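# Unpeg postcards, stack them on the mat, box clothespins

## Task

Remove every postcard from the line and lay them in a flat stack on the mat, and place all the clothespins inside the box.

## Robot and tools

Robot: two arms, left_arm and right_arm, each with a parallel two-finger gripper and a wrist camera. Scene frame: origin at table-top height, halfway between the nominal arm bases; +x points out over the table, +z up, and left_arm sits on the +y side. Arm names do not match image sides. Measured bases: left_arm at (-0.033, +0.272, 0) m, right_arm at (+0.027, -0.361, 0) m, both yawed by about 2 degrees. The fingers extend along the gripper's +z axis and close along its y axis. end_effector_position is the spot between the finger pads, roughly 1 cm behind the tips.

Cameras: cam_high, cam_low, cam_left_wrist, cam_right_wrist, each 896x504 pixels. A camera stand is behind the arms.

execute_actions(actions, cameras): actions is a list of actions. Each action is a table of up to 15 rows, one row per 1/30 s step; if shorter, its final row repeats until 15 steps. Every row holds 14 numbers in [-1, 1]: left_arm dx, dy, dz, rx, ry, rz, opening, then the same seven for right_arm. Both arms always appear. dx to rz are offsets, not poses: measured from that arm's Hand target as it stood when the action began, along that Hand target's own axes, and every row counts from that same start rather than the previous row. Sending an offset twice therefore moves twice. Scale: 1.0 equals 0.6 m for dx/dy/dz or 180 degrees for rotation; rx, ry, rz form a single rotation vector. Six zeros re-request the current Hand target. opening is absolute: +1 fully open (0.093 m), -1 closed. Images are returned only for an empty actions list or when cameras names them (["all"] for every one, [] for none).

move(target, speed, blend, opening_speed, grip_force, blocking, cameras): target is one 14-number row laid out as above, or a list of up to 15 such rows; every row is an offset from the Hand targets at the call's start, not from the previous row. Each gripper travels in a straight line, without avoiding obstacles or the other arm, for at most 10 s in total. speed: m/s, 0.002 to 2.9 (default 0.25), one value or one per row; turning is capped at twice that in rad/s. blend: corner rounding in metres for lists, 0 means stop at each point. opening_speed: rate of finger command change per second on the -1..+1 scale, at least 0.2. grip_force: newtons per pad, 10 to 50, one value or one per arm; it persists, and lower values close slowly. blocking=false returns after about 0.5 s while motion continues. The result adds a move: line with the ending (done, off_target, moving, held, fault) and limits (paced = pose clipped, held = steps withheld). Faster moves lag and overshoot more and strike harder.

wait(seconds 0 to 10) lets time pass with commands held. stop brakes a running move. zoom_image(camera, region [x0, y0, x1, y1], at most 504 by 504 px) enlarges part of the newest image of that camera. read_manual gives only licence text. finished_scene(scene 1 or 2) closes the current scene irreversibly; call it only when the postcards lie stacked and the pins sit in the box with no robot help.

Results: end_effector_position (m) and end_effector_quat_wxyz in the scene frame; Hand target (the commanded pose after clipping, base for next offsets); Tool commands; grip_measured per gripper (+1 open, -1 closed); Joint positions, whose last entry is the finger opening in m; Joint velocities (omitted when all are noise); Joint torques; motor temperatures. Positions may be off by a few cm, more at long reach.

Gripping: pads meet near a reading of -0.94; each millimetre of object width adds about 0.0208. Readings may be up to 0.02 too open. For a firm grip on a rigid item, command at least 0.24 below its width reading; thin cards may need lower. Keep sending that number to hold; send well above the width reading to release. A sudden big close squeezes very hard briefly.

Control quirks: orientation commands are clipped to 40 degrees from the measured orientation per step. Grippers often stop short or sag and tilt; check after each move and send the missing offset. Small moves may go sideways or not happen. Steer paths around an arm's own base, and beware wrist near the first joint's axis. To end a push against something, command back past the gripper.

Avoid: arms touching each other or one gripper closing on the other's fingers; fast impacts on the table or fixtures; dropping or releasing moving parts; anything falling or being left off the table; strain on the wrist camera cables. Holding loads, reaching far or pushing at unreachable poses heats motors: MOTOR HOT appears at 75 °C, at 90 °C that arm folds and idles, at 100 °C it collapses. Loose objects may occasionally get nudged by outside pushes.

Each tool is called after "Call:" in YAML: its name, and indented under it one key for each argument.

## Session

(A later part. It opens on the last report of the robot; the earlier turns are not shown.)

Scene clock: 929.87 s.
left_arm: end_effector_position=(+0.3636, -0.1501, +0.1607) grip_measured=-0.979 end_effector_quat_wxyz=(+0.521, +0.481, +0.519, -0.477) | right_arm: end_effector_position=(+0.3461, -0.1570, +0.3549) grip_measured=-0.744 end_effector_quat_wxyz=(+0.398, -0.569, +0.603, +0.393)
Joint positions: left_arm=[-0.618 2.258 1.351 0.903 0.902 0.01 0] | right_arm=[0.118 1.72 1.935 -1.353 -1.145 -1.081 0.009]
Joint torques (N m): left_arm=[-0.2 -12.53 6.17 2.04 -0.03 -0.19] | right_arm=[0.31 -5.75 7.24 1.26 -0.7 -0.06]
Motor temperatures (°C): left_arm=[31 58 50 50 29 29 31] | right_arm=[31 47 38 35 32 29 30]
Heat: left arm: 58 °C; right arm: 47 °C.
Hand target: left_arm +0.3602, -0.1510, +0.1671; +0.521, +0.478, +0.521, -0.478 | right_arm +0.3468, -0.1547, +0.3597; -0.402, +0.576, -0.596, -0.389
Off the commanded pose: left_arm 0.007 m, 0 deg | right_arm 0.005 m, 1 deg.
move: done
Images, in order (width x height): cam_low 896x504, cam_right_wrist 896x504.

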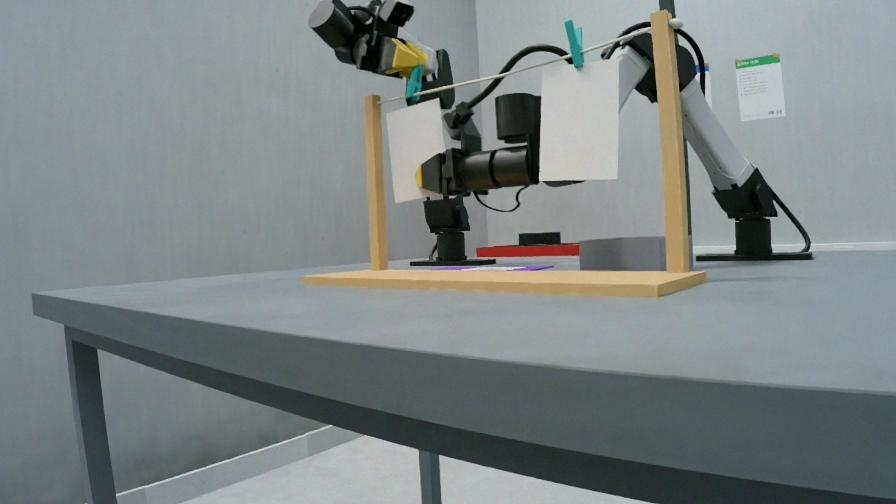

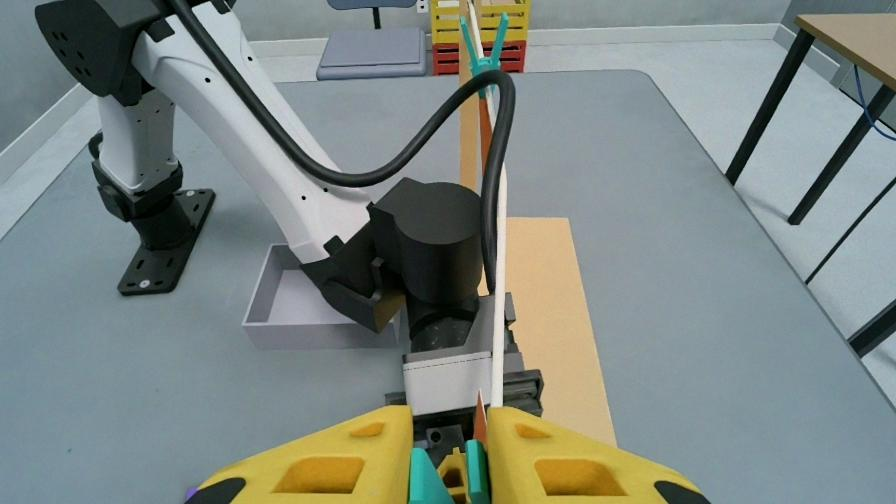

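Call:
move:
  target: [0, 0, 0, 0, 0, 0, -1, -0.077,0,-0.0313, 0, 0, 0, -0.75]
  speed: 0.1
  cameras: ["cam_low", "cam_right_wrist", "cam_high", "cam_left_wrist"]

Scene clock: 935.83 s.
left_arm: end_effector_position=(+0.3636, -0.1501, +0.1607) grip_measured=-0.979 end_effector_quat_wxyz=(+0.521, +0.481, +0.519, -0.477) | right_arm: end_effector_position=(+0.3477, -0.1569, +0.4060) grip_measured=-0.748 end_effector_quat_wxyz=(+0.406, -0.568, +0.602, +0.388)
Joint positions: left_arm=[-0.618 2.258 1.351 0.903 0.902 0.01 0] | right_arm=[0.118 1.85 2.333 -1.58 -1.143 -1.051 0.009]
Joint velocities: left_arm=[within noise] | right_arm=[-0.007 0.007 -0.002 0.037 -0.037 -0.022 -0.005]
Joint torques (N m): left_arm=[-0.27 -12.31 6.39 1.98 0.08 -0.12] | right_arm=[0.31 -6.06 6.16 1.32 -0.73 -0.02]
Motor temperatures (°C): left_arm=[31 58 50 50 29 29 31] | right_arm=[31 47 39 35 32 29 30]
Heat: left arm: 58 °C; right arm: 47 °C.
Hand target: left_arm +0.3602, -0.1510, +0.1671; +0.521, +0.478, +0.521, -0.478 | right_arm +0.3469, -0.1549, +0.4096; -0.403, +0.576, -0.596, -0.389
Off the commanded pose: left_arm 0.007 m, 0 deg | right_arm 0.004 m, 1 deg.
joint sent to its limit (right arm) — joint 4 (wrist pitch), lower limit. The joint targets still meet the commanded pose.
move: done

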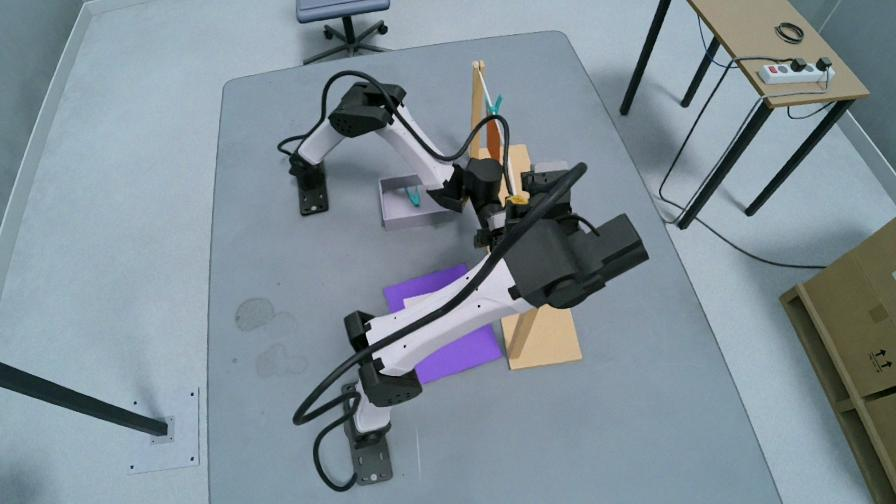

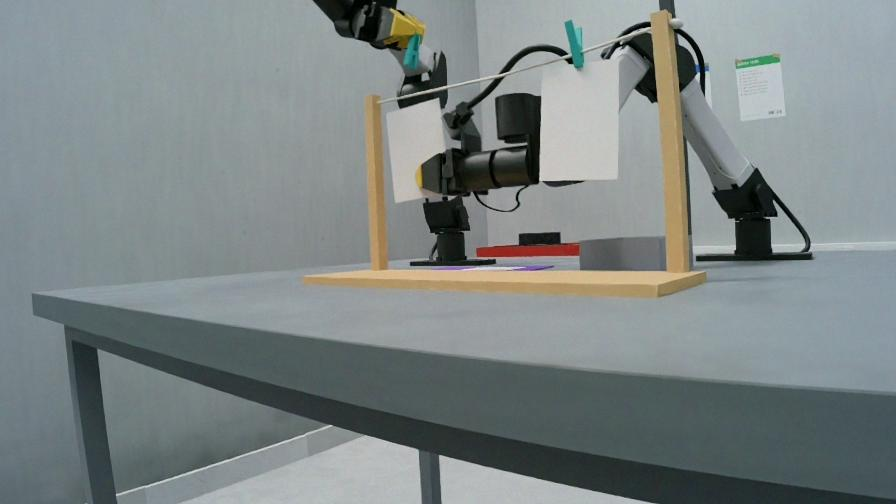

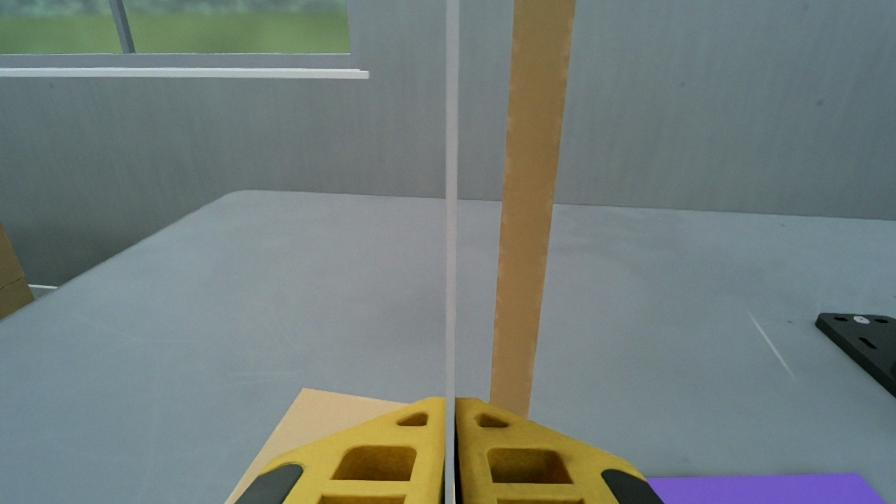

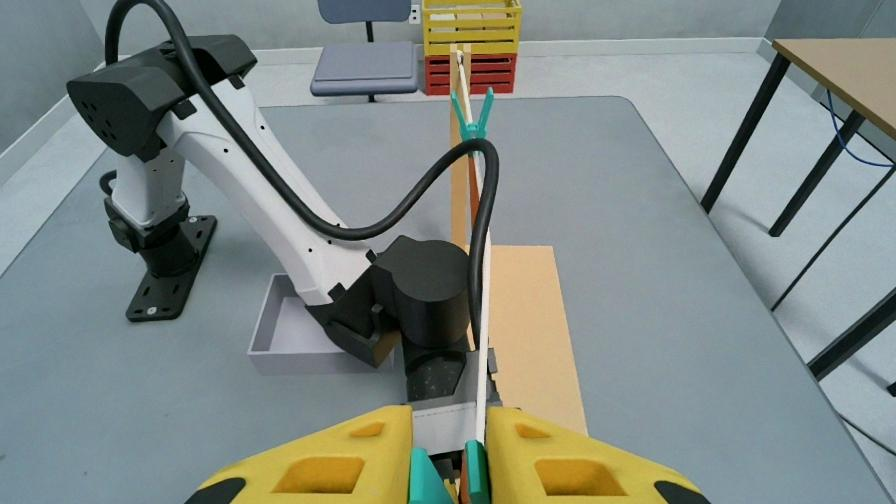

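Call:
move:
  target: [0.0283, -0.1153, -0.02, 0, 0, 0, -1, 0.0757,0.0561,-0.1423, 0.0927, 0, 0.0375, -0.75]
  speed: 0.12
  cameras: ["cam_low", "cam_high"]

Scene clock: 985.03 s.
left_arm: end_effector_position=(+0.2914, -0.1458, +0.1325) grip_measured=-0.979 end_effector_quat_wxyz=(+0.506, +0.482, +0.532, -0.479) | right_arm: end_effector_position=(+0.3142, -0.2493, +0.3978) grip_measured=-0.746 end_effector_quat_wxyz=(+0.454, -0.472, +0.683, +0.324)
Joint positions: left_arm=[-0.708 2.149 1.032 1.074 0.818 0.009 0] | right_arm=[-0.181 1.505 1.908 -1.525 -1.137 -1.066 0.009]
Joint velocities: left_arm=[within noise] | right_arm=[0.002 -0.012 -0.012 -0.11 -0.007 0.066 -0.004]
Joint torques (N m): left_arm=[0.1 -12.26 5.42 2.27 0.02 -0.12] | right_arm=[-0.85 -5.33 3.79 1.28 -0.78 -0.18]
Motor temperatures (°C): left_arm=[31 61 49 50 28 29 31] | right_arm=[31 45 39 35 32 29 31]
Heat: left arm: 61 °C; right arm: 45 °C.
Hand target: left_arm +0.2903, -0.1451, +0.1502; +0.521, +0.478, +0.521, -0.478 | right_arm +0.3098, -0.2498, +0.3993; +0.458, -0.476, +0.679, +0.321
Off the commanded pose: left_arm 0.018 m, 2 deg | right_arm 0.005 m, 1 deg.
move: off_target (left_arm)
Images, in order (width x height): cam_high 896x504, cam_low 896x504.

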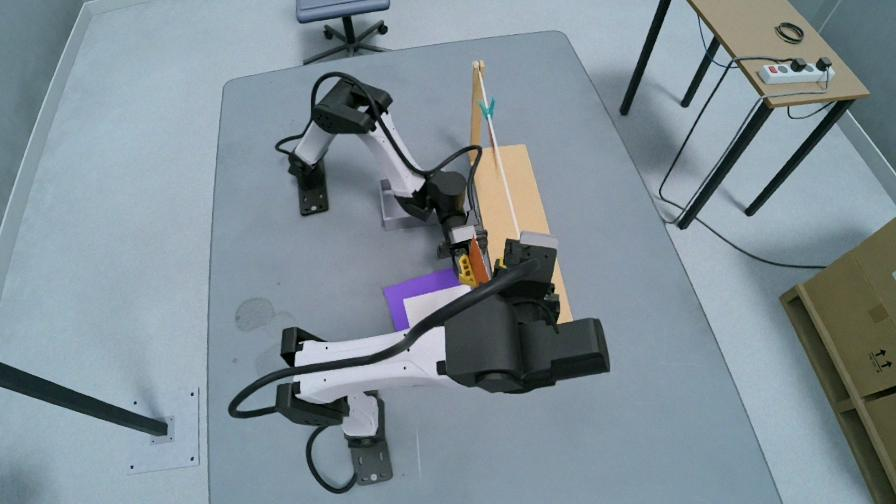

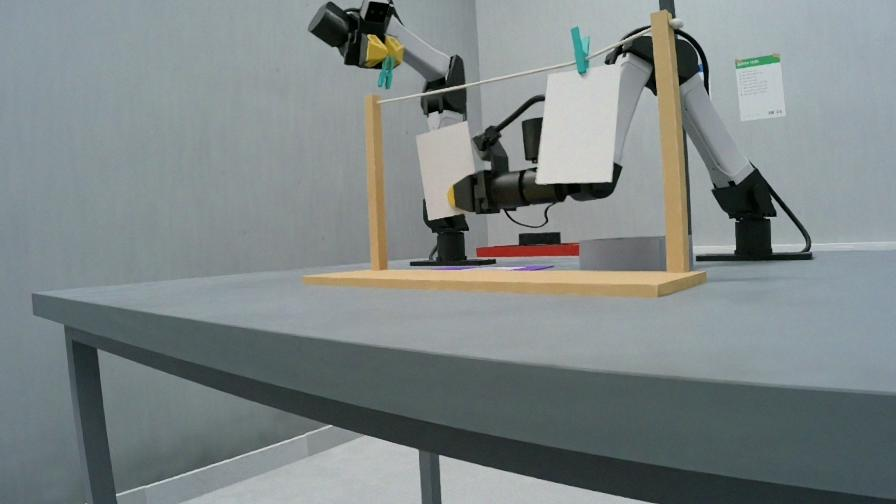

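Call:
move:
  target: [-0.0833, -0.0494, -0.1798, 0.0869, 0.044, 0.5, -1, 0,0,0,0,0,0, -0.75]
  speed: 0.15
  cameras: ["cam_low", "cam_high", "cam_left_wrist"]

Scene clock: 1002.50 s.
left_arm: end_effector_position=(+0.2512, -0.0418, +0.1882) grip_measured=-0.979 end_effector_quat_wxyz=(+0.603, +0.797, +0.014, -0.013) | right_arm: end_effector_position=(+0.3142, -0.2493, +0.3978) grip_measured=-0.746 end_effector_quat_wxyz=(+0.454, -0.472, +0.683, +0.324)
Joint positions: left_arm=[-0.521 1.61 0.941 0.124 1.018 2.009 0] | right_arm=[-0.181 1.505 1.908 -1.525 -1.137 -1.067 0.009]
Joint torques (N m): left_arm=[0.65 -8.35 8.46 1.73 0.51 0.09] | right_arm=[-0.85 -5.31 3.79 1.28 -0.78 -0.18]
Motor temperatures (°C): left_arm=[31 64 49 52 29 29 31] | right_arm=[31 45 38 35 32 29 31]
Heat: left arm: 64 °C; right arm: 45 °C.
Hand target: left_arm +0.2514, -0.0401, +0.2000; +0.609, +0.793, +0.000, +0.000 | right_arm +0.3098, -0.2498, +0.3993; +0.458, -0.476, +0.679, +0.321
Off the commanded pose: left_arm 0.012 m, 2 deg | right_arm 0.005 m, 1 deg.
move: off_target (left_arm)
Images, in order (width x height): cam_high 896x504, cam_low 896x504, cam_left_wrist 896x504.

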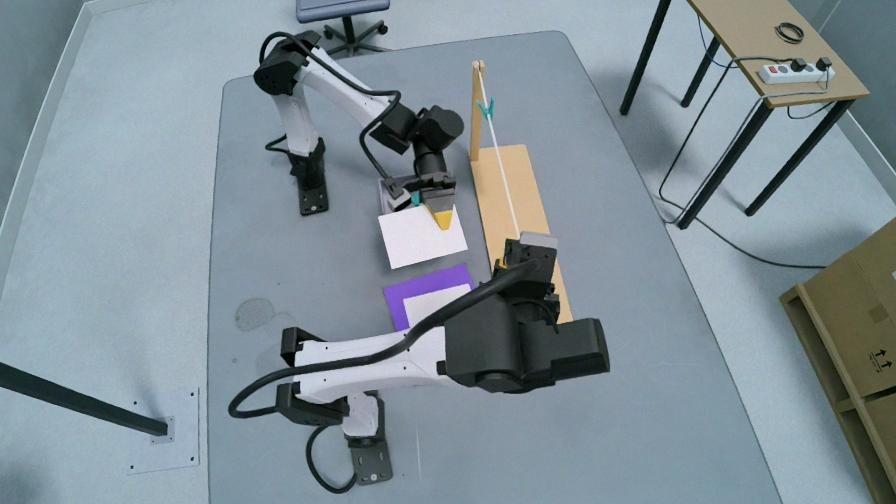

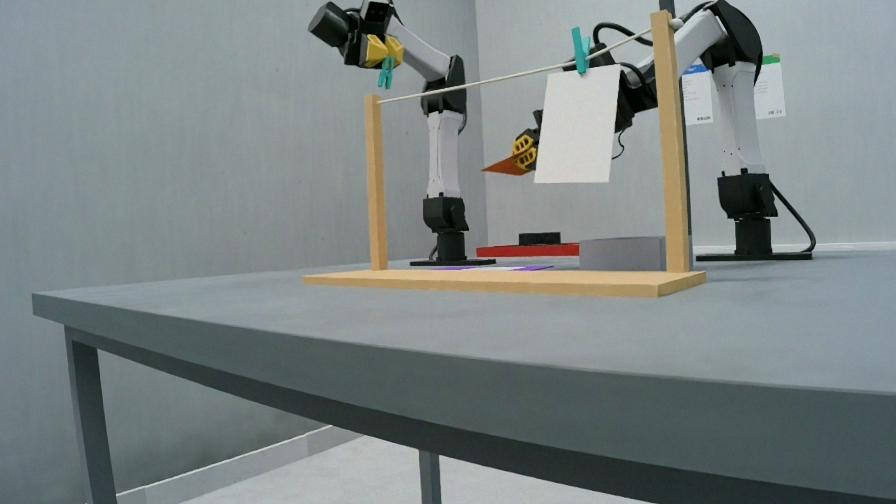

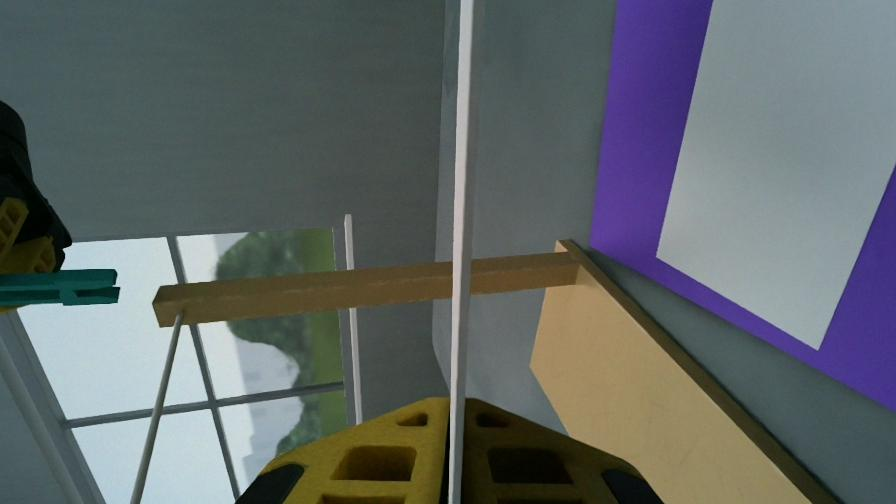

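Call:
zoom_image:
  camera: "cam_high"
  region: [360, 180, 510, 330]

Scaled by 3.360.

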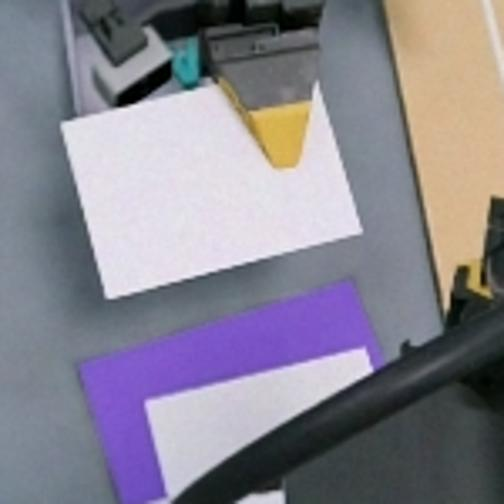

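Call:
move:
  target: [0.036, -0.1173, 0.1745, 0, 0, 0, -1, 0,0,0,0,0,0, -0.75]
  speed: 0.12
  cameras: ["cam_low", "cam_high", "cam_left_wrist"]

Call:
zoom_image:
  camera: "cam_high"
  region: [360, 220, 510, 370]

Scene clock: 1052.23 s.
left_arm: end_effector_position=(+0.2684, -0.1177, +0.0985) grip_measured=-0.979 end_effector_quat_wxyz=(+0.602, +0.799, +0.001, -0.003) | right_arm: end_effector_position=(+0.3141, -0.2493, +0.3978) grip_measured=-0.744 end_effector_quat_wxyz=(+0.453, -0.472, +0.683, +0.324)
Joint positions: left_arm=[-0.678 2.005 0.992 0.568 0.878 1.917 0] | right_arm=[-0.181 1.505 1.908 -1.525 -1.137 -1.067 0.009]
Joint torques (N m): left_arm=[0.14 -7.9 8.88 2.07 0.35 -0.34] | right_arm=[-0.85 -5.3 3.79 1.29 -0.78 -0.19]
Motor temperatures (°C): left_arm=[31 57 54 51 29 29 31] | right_arm=[31 44 37 35 32 29 31]
Heat: left arm: 57 °C; right arm: 44 °C.
Hand target: left_arm +0.2731, -0.1230, +0.1049; +0.609, +0.793, +0.001, +0.000 | right_arm +0.3098, -0.2498, +0.3993; +0.458, -0.475, +0.679, +0.321
Off the commanded pose: left_arm 0.010 m, 1 deg | right_arm 0.005 m, 1 deg.
move: done
Images, in order (width x height): cam_high 896x504, cam_low 896x504, cam_left_wrist 896x504.

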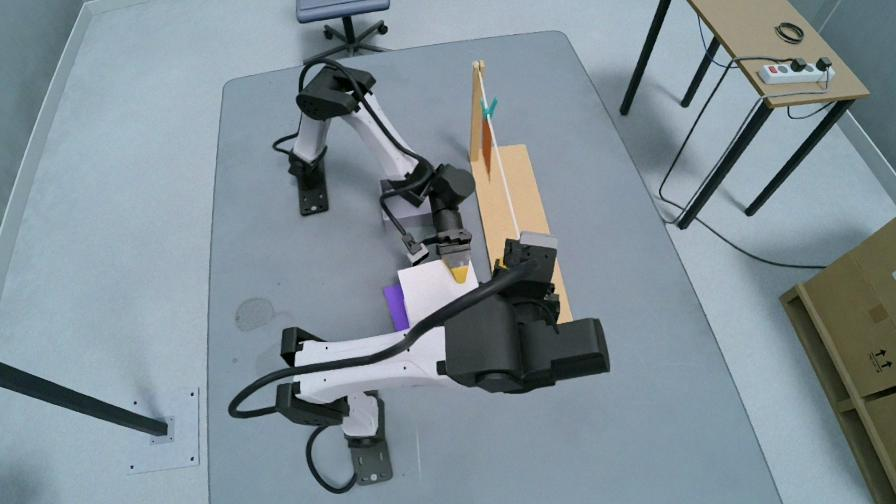

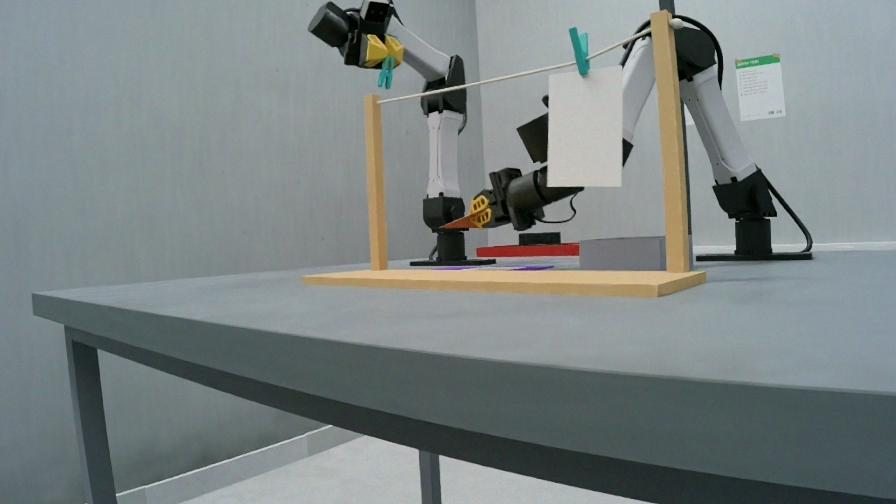

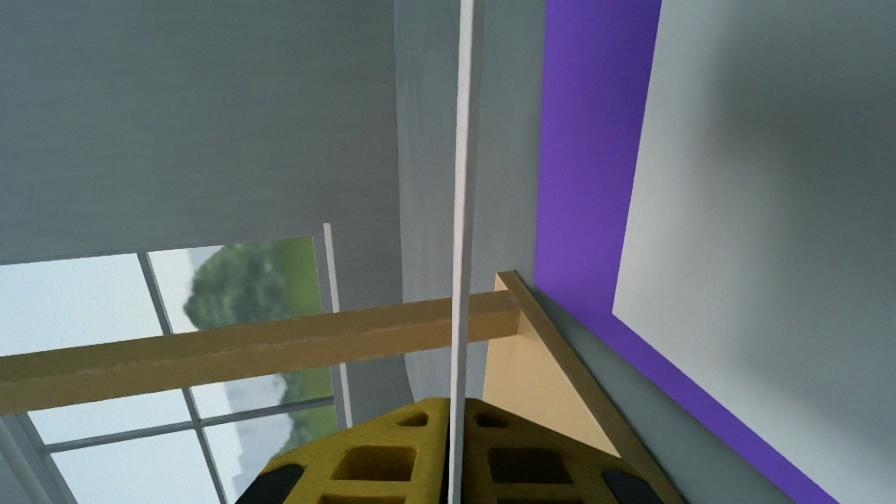

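Scaled by 3.360.

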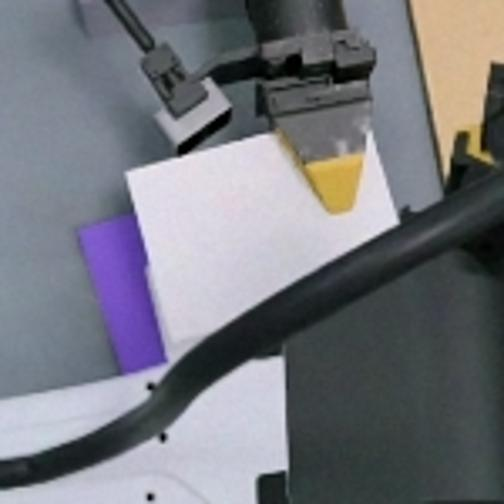

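Call:
move:
  target: [0.0067, -0.098, 0.037, 0.0167, 0, 0, -1, 0,0,0,0,0,0, -0.75]
  speed: 0.06
  cameras: ["cam_low", "cam_high", "cam_left_wrist"]

Call:
zoom_image:
  camera: "cam_high"
  region: [360, 220, 510, 370]

Call:
zoom_image:
  camera: "cam_low"
  region: [380, 170, 600, 300]

Scene clock: 1084.67 s.
left_arm: end_effector_position=(+0.2729, -0.1229, +0.0371) grip_measured=-0.979 end_effector_quat_wxyz=(+0.581, +0.814, +0.015, -0.012) | right_arm: end_effector_position=(+0.3141, -0.2493, +0.3978) grip_measured=-0.744 end_effector_quat_wxyz=(+0.453, -0.472, +0.683, +0.324)
Joint positions: left_arm=[-0.687 2.179 1.011 0.653 0.849 1.934 0] | right_arm=[-0.181 1.505 1.908 -1.525 -1.137 -1.067 0.009]
Joint torques (N m): left_arm=[0.18 -8.36 7.76 2.11 0.41 0.05] | right_arm=[-0.85 -5.33 3.81 1.28 -0.78 -0.18]
Heat: left arm: 54 °C; right arm: 44 °C.
Hand target: left_arm +0.2769, -0.1294, +0.0424; +0.588, +0.809, +0.000, +0.000 | right_arm +0.3098, -0.2498, +0.3993; +0.458, -0.476, +0.679, +0.321
Off the commanded pose: left_arm 0.009 m, 2 deg | right_arm 0.005 m, 1 deg.
move: done
Images, in order (width x height): cam_high 896x504, cam_low 896x504, cam_left_wrist 896x504.

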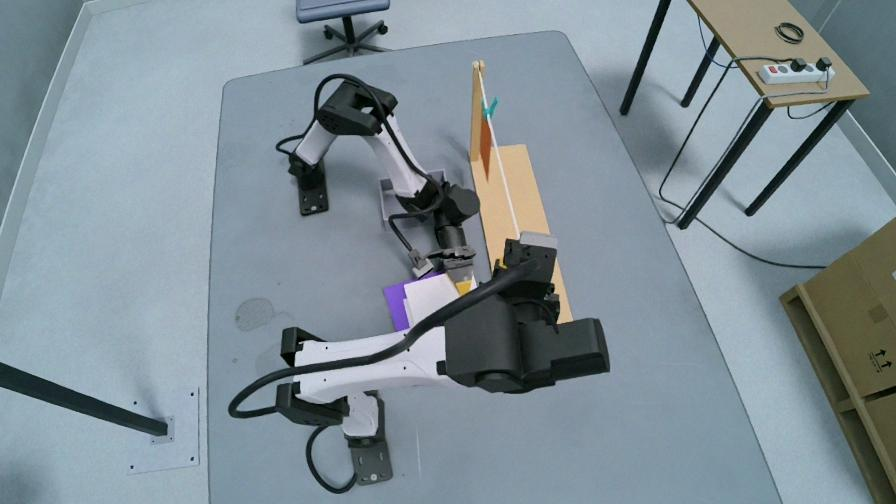

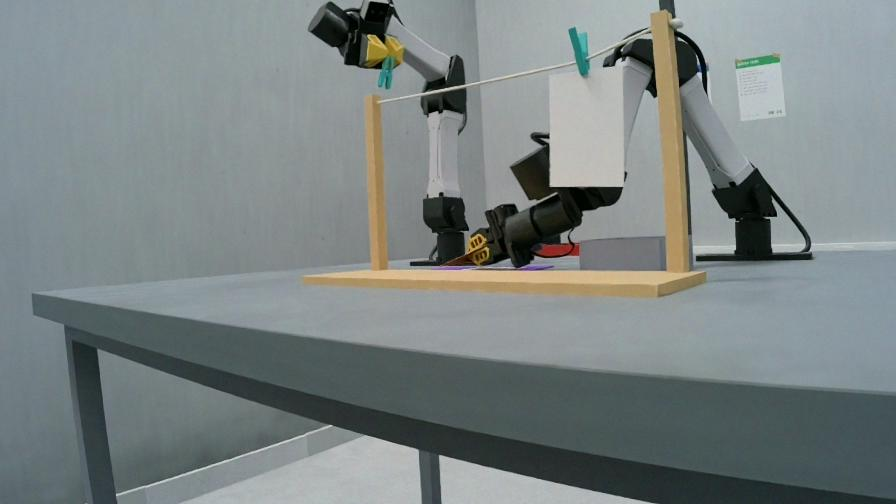

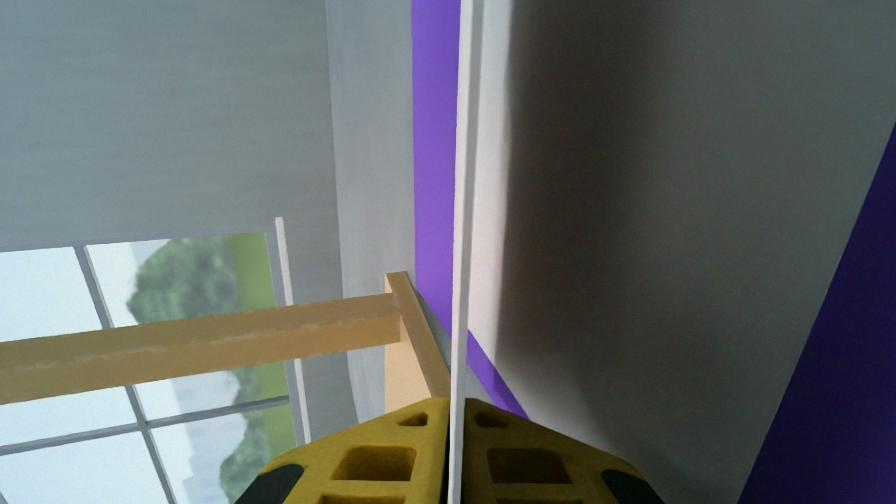

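Scaled by 3.360.

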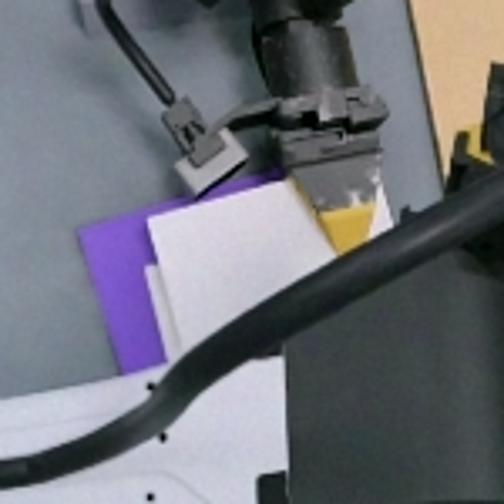

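Scaled by 2.291.

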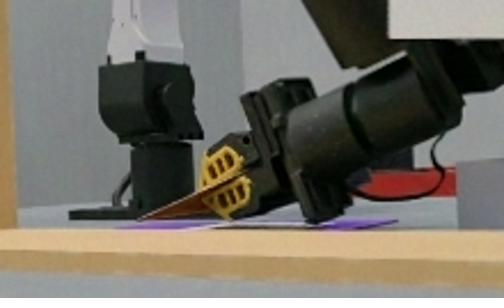

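Call:
move:
  target: [-0.01, 0.0052, 0.0175, 0, 0, 0, -1, 0,0,0,0,0,0, -0.75]
  speed: 0.05
  cameras: ["cam_low", "cam_high"]

Call:
zoom_image:
  camera: "cam_high"
  region: [360, 220, 510, 370]

Scene clock: 1097.53 s.
left_arm: end_effector_position=(+0.2670, -0.1347, +0.0386) grip_measured=-0.979 end_effector_quat_wxyz=(+0.582, +0.813, +0.004, -0.005) | right_arm: end_effector_position=(+0.3141, -0.2493, +0.3978) grip_measured=-0.748 end_effector_quat_wxyz=(+0.453, -0.472, +0.683, +0.324)
Joint positions: left_arm=[-0.72 2.184 1.021 0.669 0.822 1.934 0] | right_arm=[-0.181 1.505 1.908 -1.525 -1.137 -1.067 0.009]
Joint velocities: left_arm=[within noise] | right_arm=[0.002 0.017 -0.012 -0.037 0.022 0.037 -0.004]
Joint torques (N m): left_arm=[0.12 -8.44 7.9 2.11 0.35 -0.18] | right_arm=[-0.85 -5.31 3.79 1.28 -0.77 -0.19]
Heat: left arm: 54 °C; right arm: 44 °C.
Hand target: left_arm +0.2710, -0.1402, +0.0422; +0.588, +0.809, +0.001, +0.000 | right_arm +0.3098, -0.2498, +0.3993; +0.458, -0.476, +0.679, +0.321
Off the commanded pose: left_arm 0.008 m, 1 deg | right_arm 0.005 m, 1 deg.
move: done
Images, in order (width x height): cam_high 896x504, cam_low 896x504.

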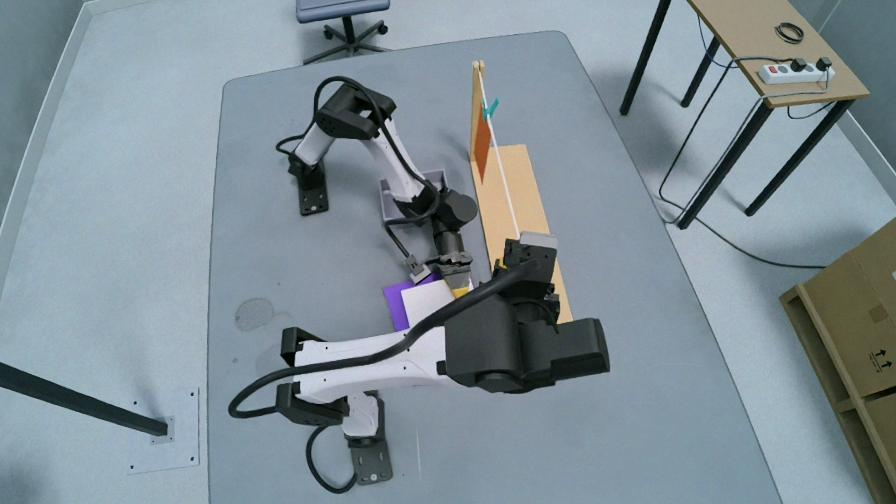

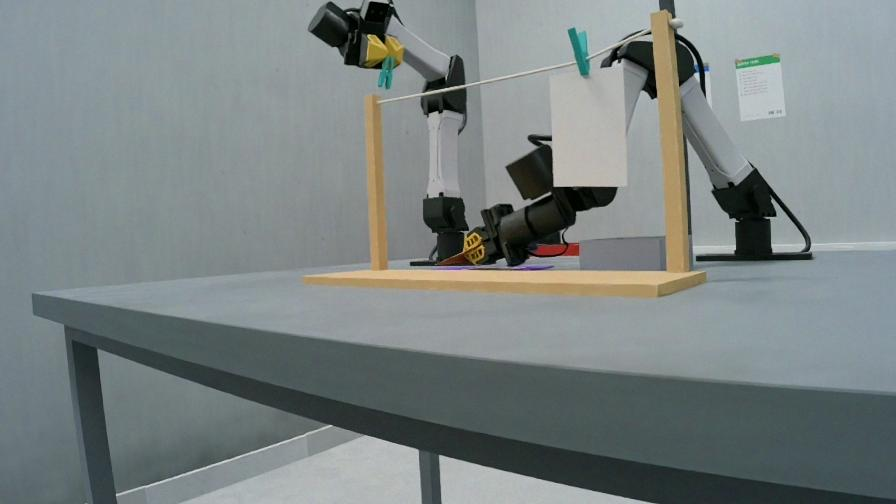

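Scaled by 3.360.

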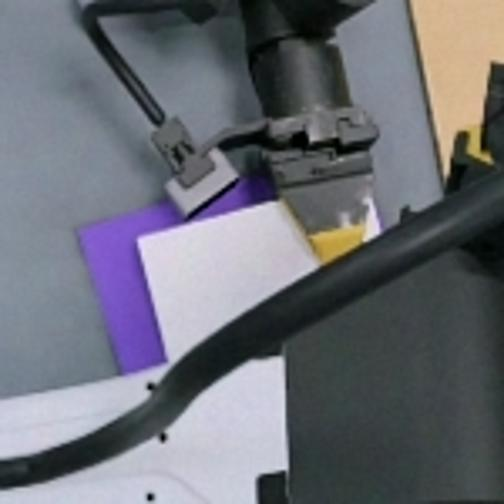

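Call:
move:
  target: [0, 0, 0, 0, 0, 0, -0.78, 0,0,0,0,0,0, -0.75]
  opening_speed: 0.4
  cameras: ["cam_low", "cam_high", "cam_left_wrist"]

Call:
zoom_image:
  camera: "cam_high"
  region: [360, 220, 510, 370]

Call:
zoom_image:
  camera: "cam_low"
  region: [380, 170, 600, 300]

Scene clock: 1106.93 s.
left_arm: end_effector_position=(+0.2670, -0.1347, +0.0387) grip_measured=-0.782 end_effector_quat_wxyz=(+0.582, +0.813, +0.004, -0.004) | right_arm: end_effector_position=(+0.3141, -0.2493, +0.3978) grip_measured=-0.745 end_effector_quat_wxyz=(+0.453, -0.472, +0.683, +0.324)
Joint positions: left_arm=[-0.72 2.184 1.021 0.67 0.821 1.934 0.008] | right_arm=[-0.181 1.505 1.908 -1.525 -1.137 -1.067 0.009]
Joint velocities: left_arm=[within noise] | right_arm=[0.022 -0.012 0.007 0.022 0.022 -0.081 0.008]
Joint torques (N m): left_arm=[0.03 -8.31 7.98 2.05 0.33 -0.16] | right_arm=[-0.85 -5.3 3.79 1.28 -0.78 -0.19]
Heat: left arm: 54 °C; right arm: 44 °C.
Hand target: left_arm +0.2710, -0.1402, +0.0422; +0.588, +0.809, +0.001, +0.000 | right_arm +0.3098, -0.2498, +0.3993; +0.458, -0.476, +0.679, +0.321
Off the commanded pose: left_arm 0.008 m, 1 deg | right_arm 0.005 m, 1 deg.
move: done
Images, in order (width x height): cam_high 896x504, cam_low 896x504, cam_left_wrist 896x504.

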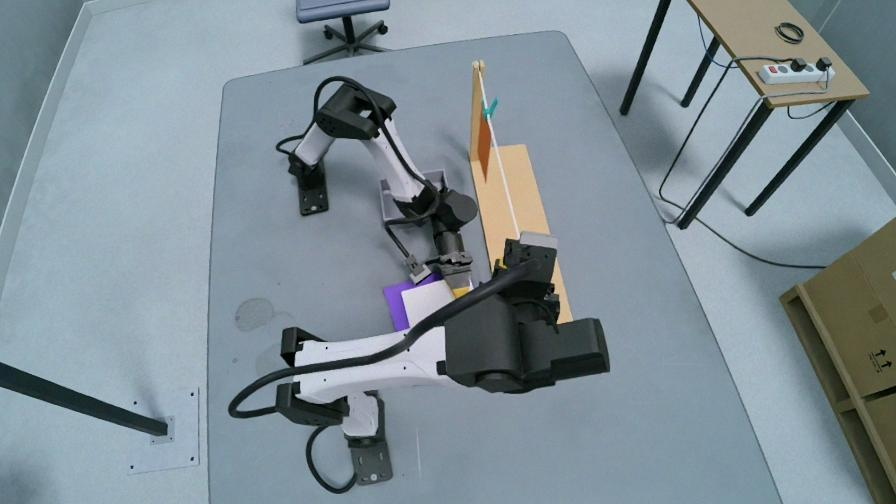

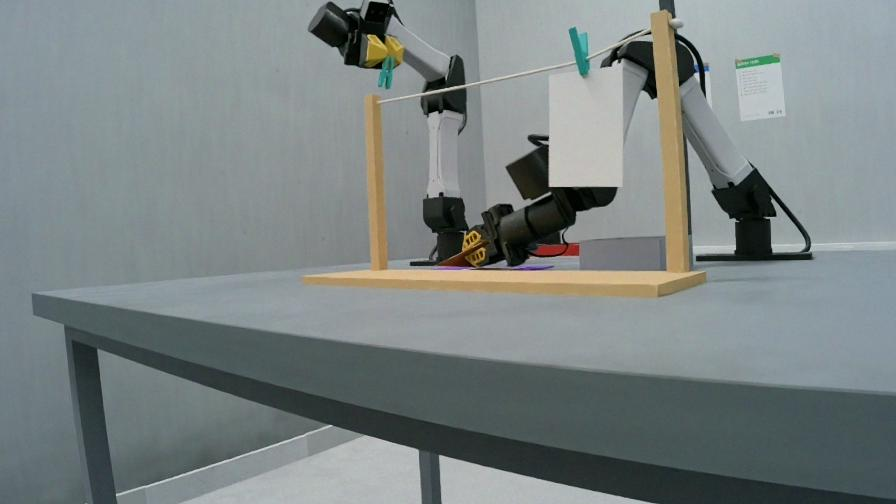

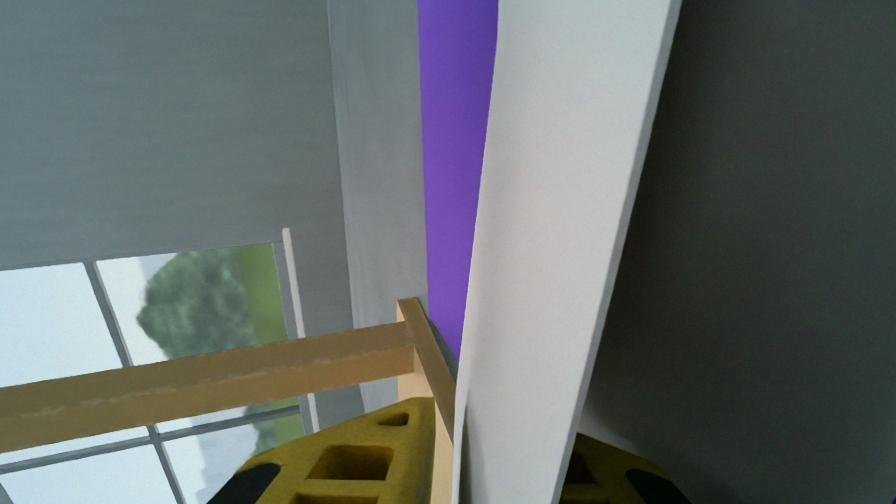

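Scaled by 3.360.

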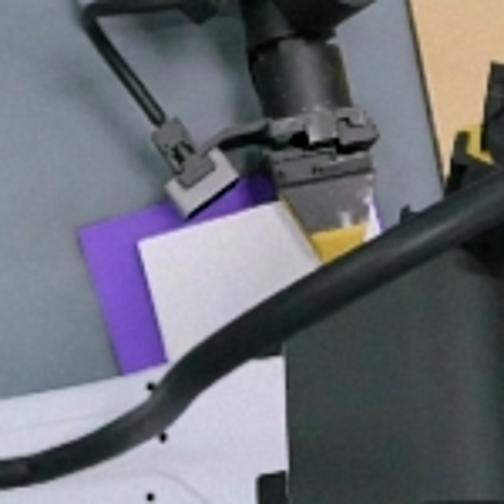

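Scaled by 2.291.

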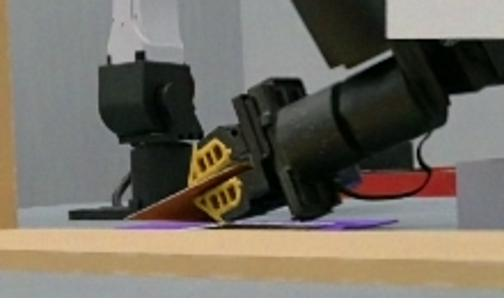

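Call:
move:
  target: [0, 0, -0.1, 0, 0, 0, -0.78, 0,0,0,0,0,0, -0.75]
  speed: 0.08
  cameras: ["cam_low", "cam_high", "cam_left_wrist"]

Call:
zoom_image:
  camera: "cam_high"
  region: [360, 220, 510, 370]

Scene clock: 1119.77 s.
left_arm: end_effector_position=(+0.2743, -0.0845, +0.0501) grip_measured=-0.782 end_effector_quat_wxyz=(+0.582, +0.813, +0.014, -0.003) | right_arm: end_effector_position=(+0.3141, -0.2493, +0.3978) grip_measured=-0.745 end_effector_quat_wxyz=(+0.453, -0.472, +0.683, +0.324)
Joint positions: left_arm=[-0.605 2.078 0.916 0.608 0.909 2.003 0.008] | right_arm=[-0.181 1.505 1.908 -1.525 -1.137 -1.067 0.009]
Joint torques (N m): left_arm=[0.23 -11.06 5 1.86 0.55 0.07] | right_arm=[-0.85 -5.31 3.79 1.28 -0.78 -0.18]
Heat: left arm: 54 °C; right arm: 44 °C.
Hand target: left_arm +0.2710, -0.0833, +0.0607; +0.588, +0.809, +0.000, +0.000 | right_arm +0.3098, -0.2498, +0.3993; +0.458, -0.476, +0.679, +0.321
Off the commanded pose: left_arm 0.011 m, 2 deg | right_arm 0.005 m, 1 deg.
move: off_target (left_arm)
Images, in order (width x height): cam_high 896x504, cam_low 896x504, cam_left_wrist 896x504.

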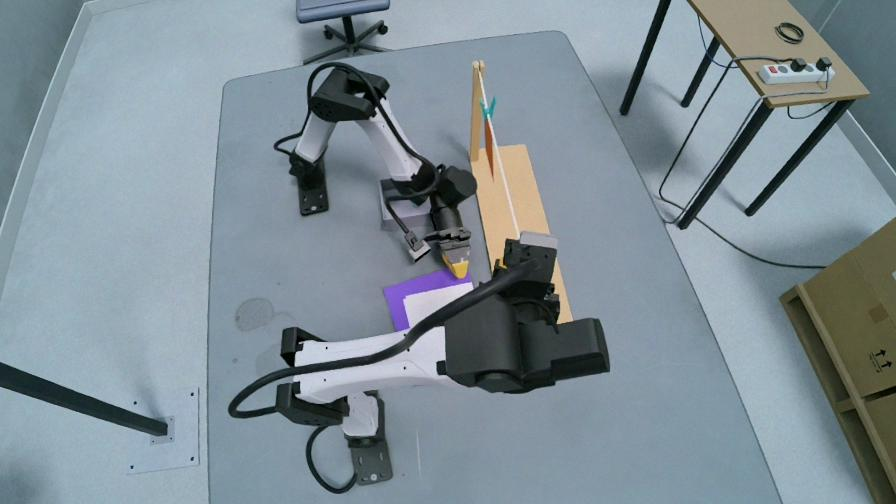

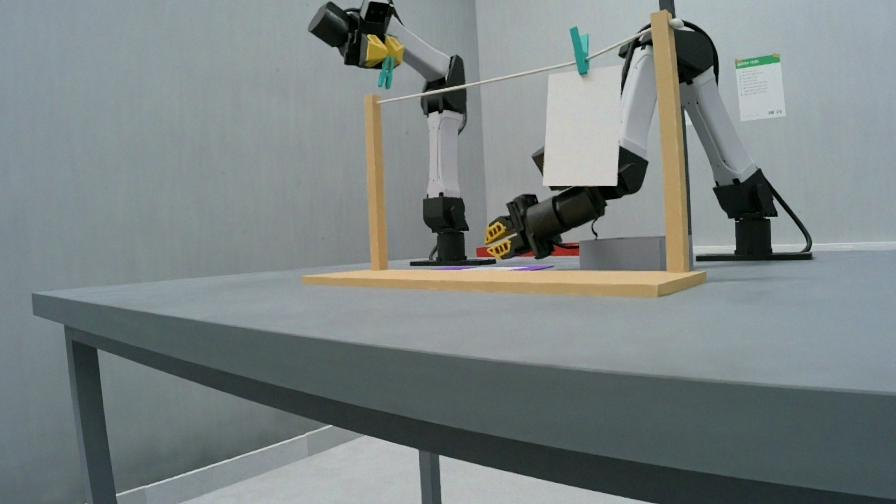

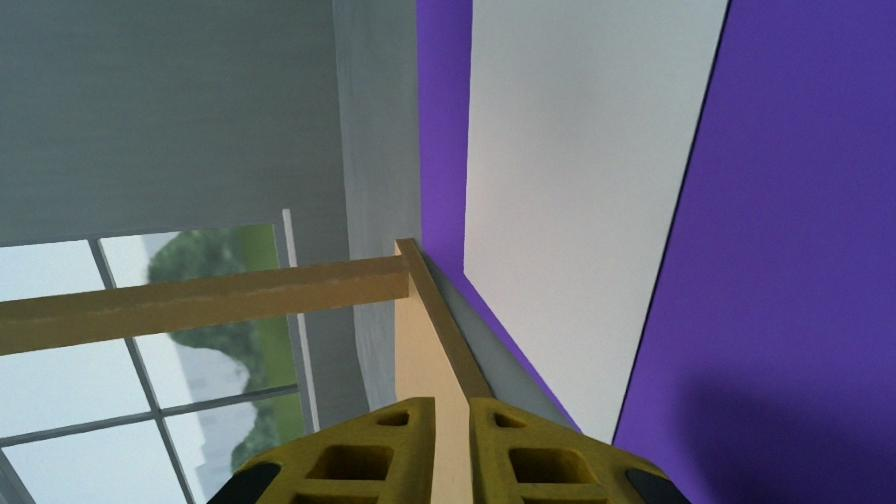

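Scaled by 3.360.

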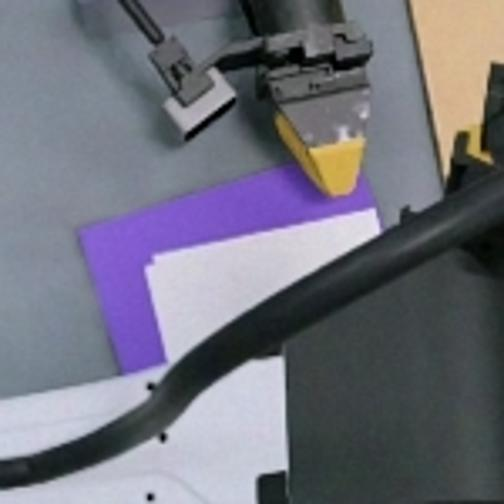

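Call:
move:
  target:
    - [-0.05, 0.191, -0.1672, 0, 0, 0, -0.3, 0,0,0,0,0,0, -0.75]
    - [-0.085, 0.2588, -0.4403, -0.0764, 0.0504, -0.5209, -0.3, 0,0,0,0,0,0, -0.75]
  speed: 0.2
  blend: [0.03, 0]
  cameras: ["cam_low", "cam_high", "cam_right_wrist"]

Scene clock: 1150.43 s.
left_arm: end_effector_position=(+0.2191, +0.1193, +0.2787) grip_measured=-0.302 end_effector_quat_wxyz=(+0.474, +0.479, +0.637, -0.374) | right_arm: end_effector_position=(+0.3141, -0.2493, +0.3978) grip_measured=-0.745 end_effector_quat_wxyz=(+0.453, -0.472, +0.683, +0.324)
Joint positions: left_arm=[-0.013 1.153 1.018 -0.739 1.208 0.817 0.031] | right_arm=[-0.181 1.505 1.908 -1.525 -1.137 -1.067 0.009]
Joint torques (N m): left_arm=[0.8 -3.14 10.35 1.4 0.73 -0.05] | right_arm=[-0.85 -5.3 3.81 1.29 -0.78 -0.19]
Motor temperatures (°C): left_arm=[31 56 50 50 29 29 31] | right_arm=[31 44 35 35 32 29 31]
Heat: left arm: 56 °C; right arm: 44 °C.
Hand target: left_arm +0.2199, +0.1201, +0.2900; +0.483, +0.482, +0.630, -0.370 | right_arm +0.3098, -0.2498, +0.3993; +0.458, -0.476, +0.679, +0.321
Off the commanded pose: left_arm 0.011 m, 1 deg | right_arm 0.005 m, 1 deg.
move: off_target (left_arm)
Images, in order (width x height): cam_high 896x504, cam_low 896x504, cam_right_wrist 896x504.

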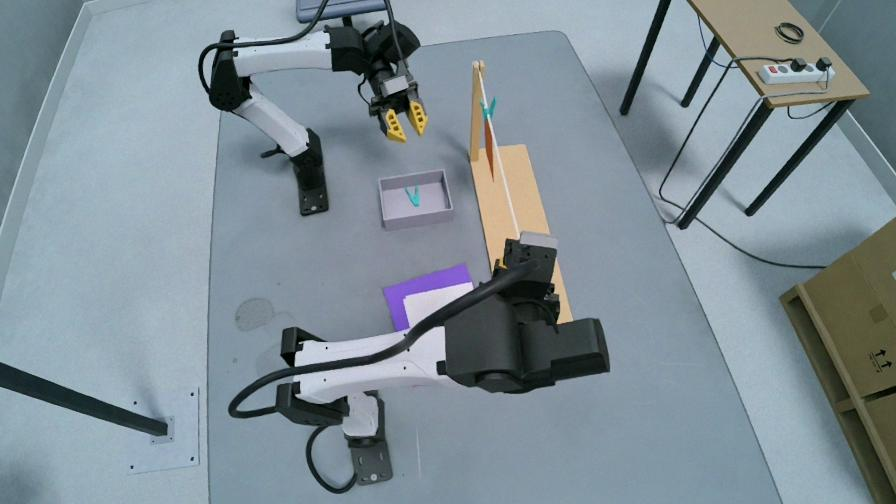

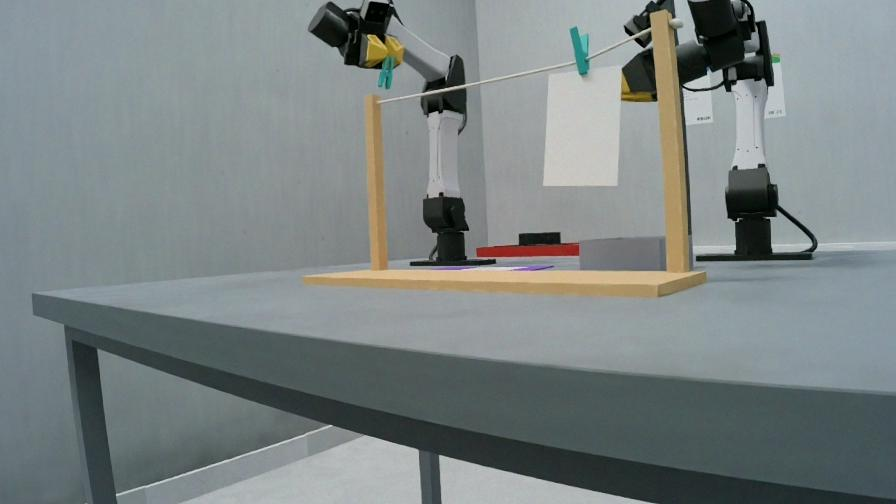

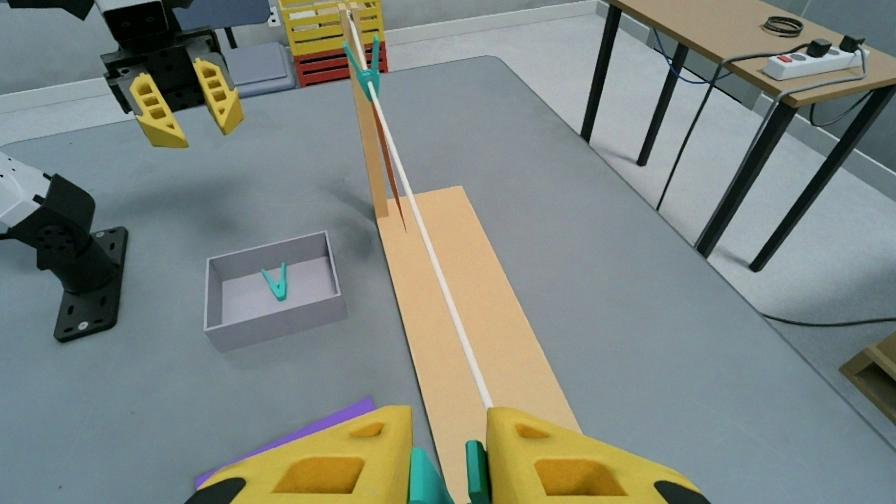

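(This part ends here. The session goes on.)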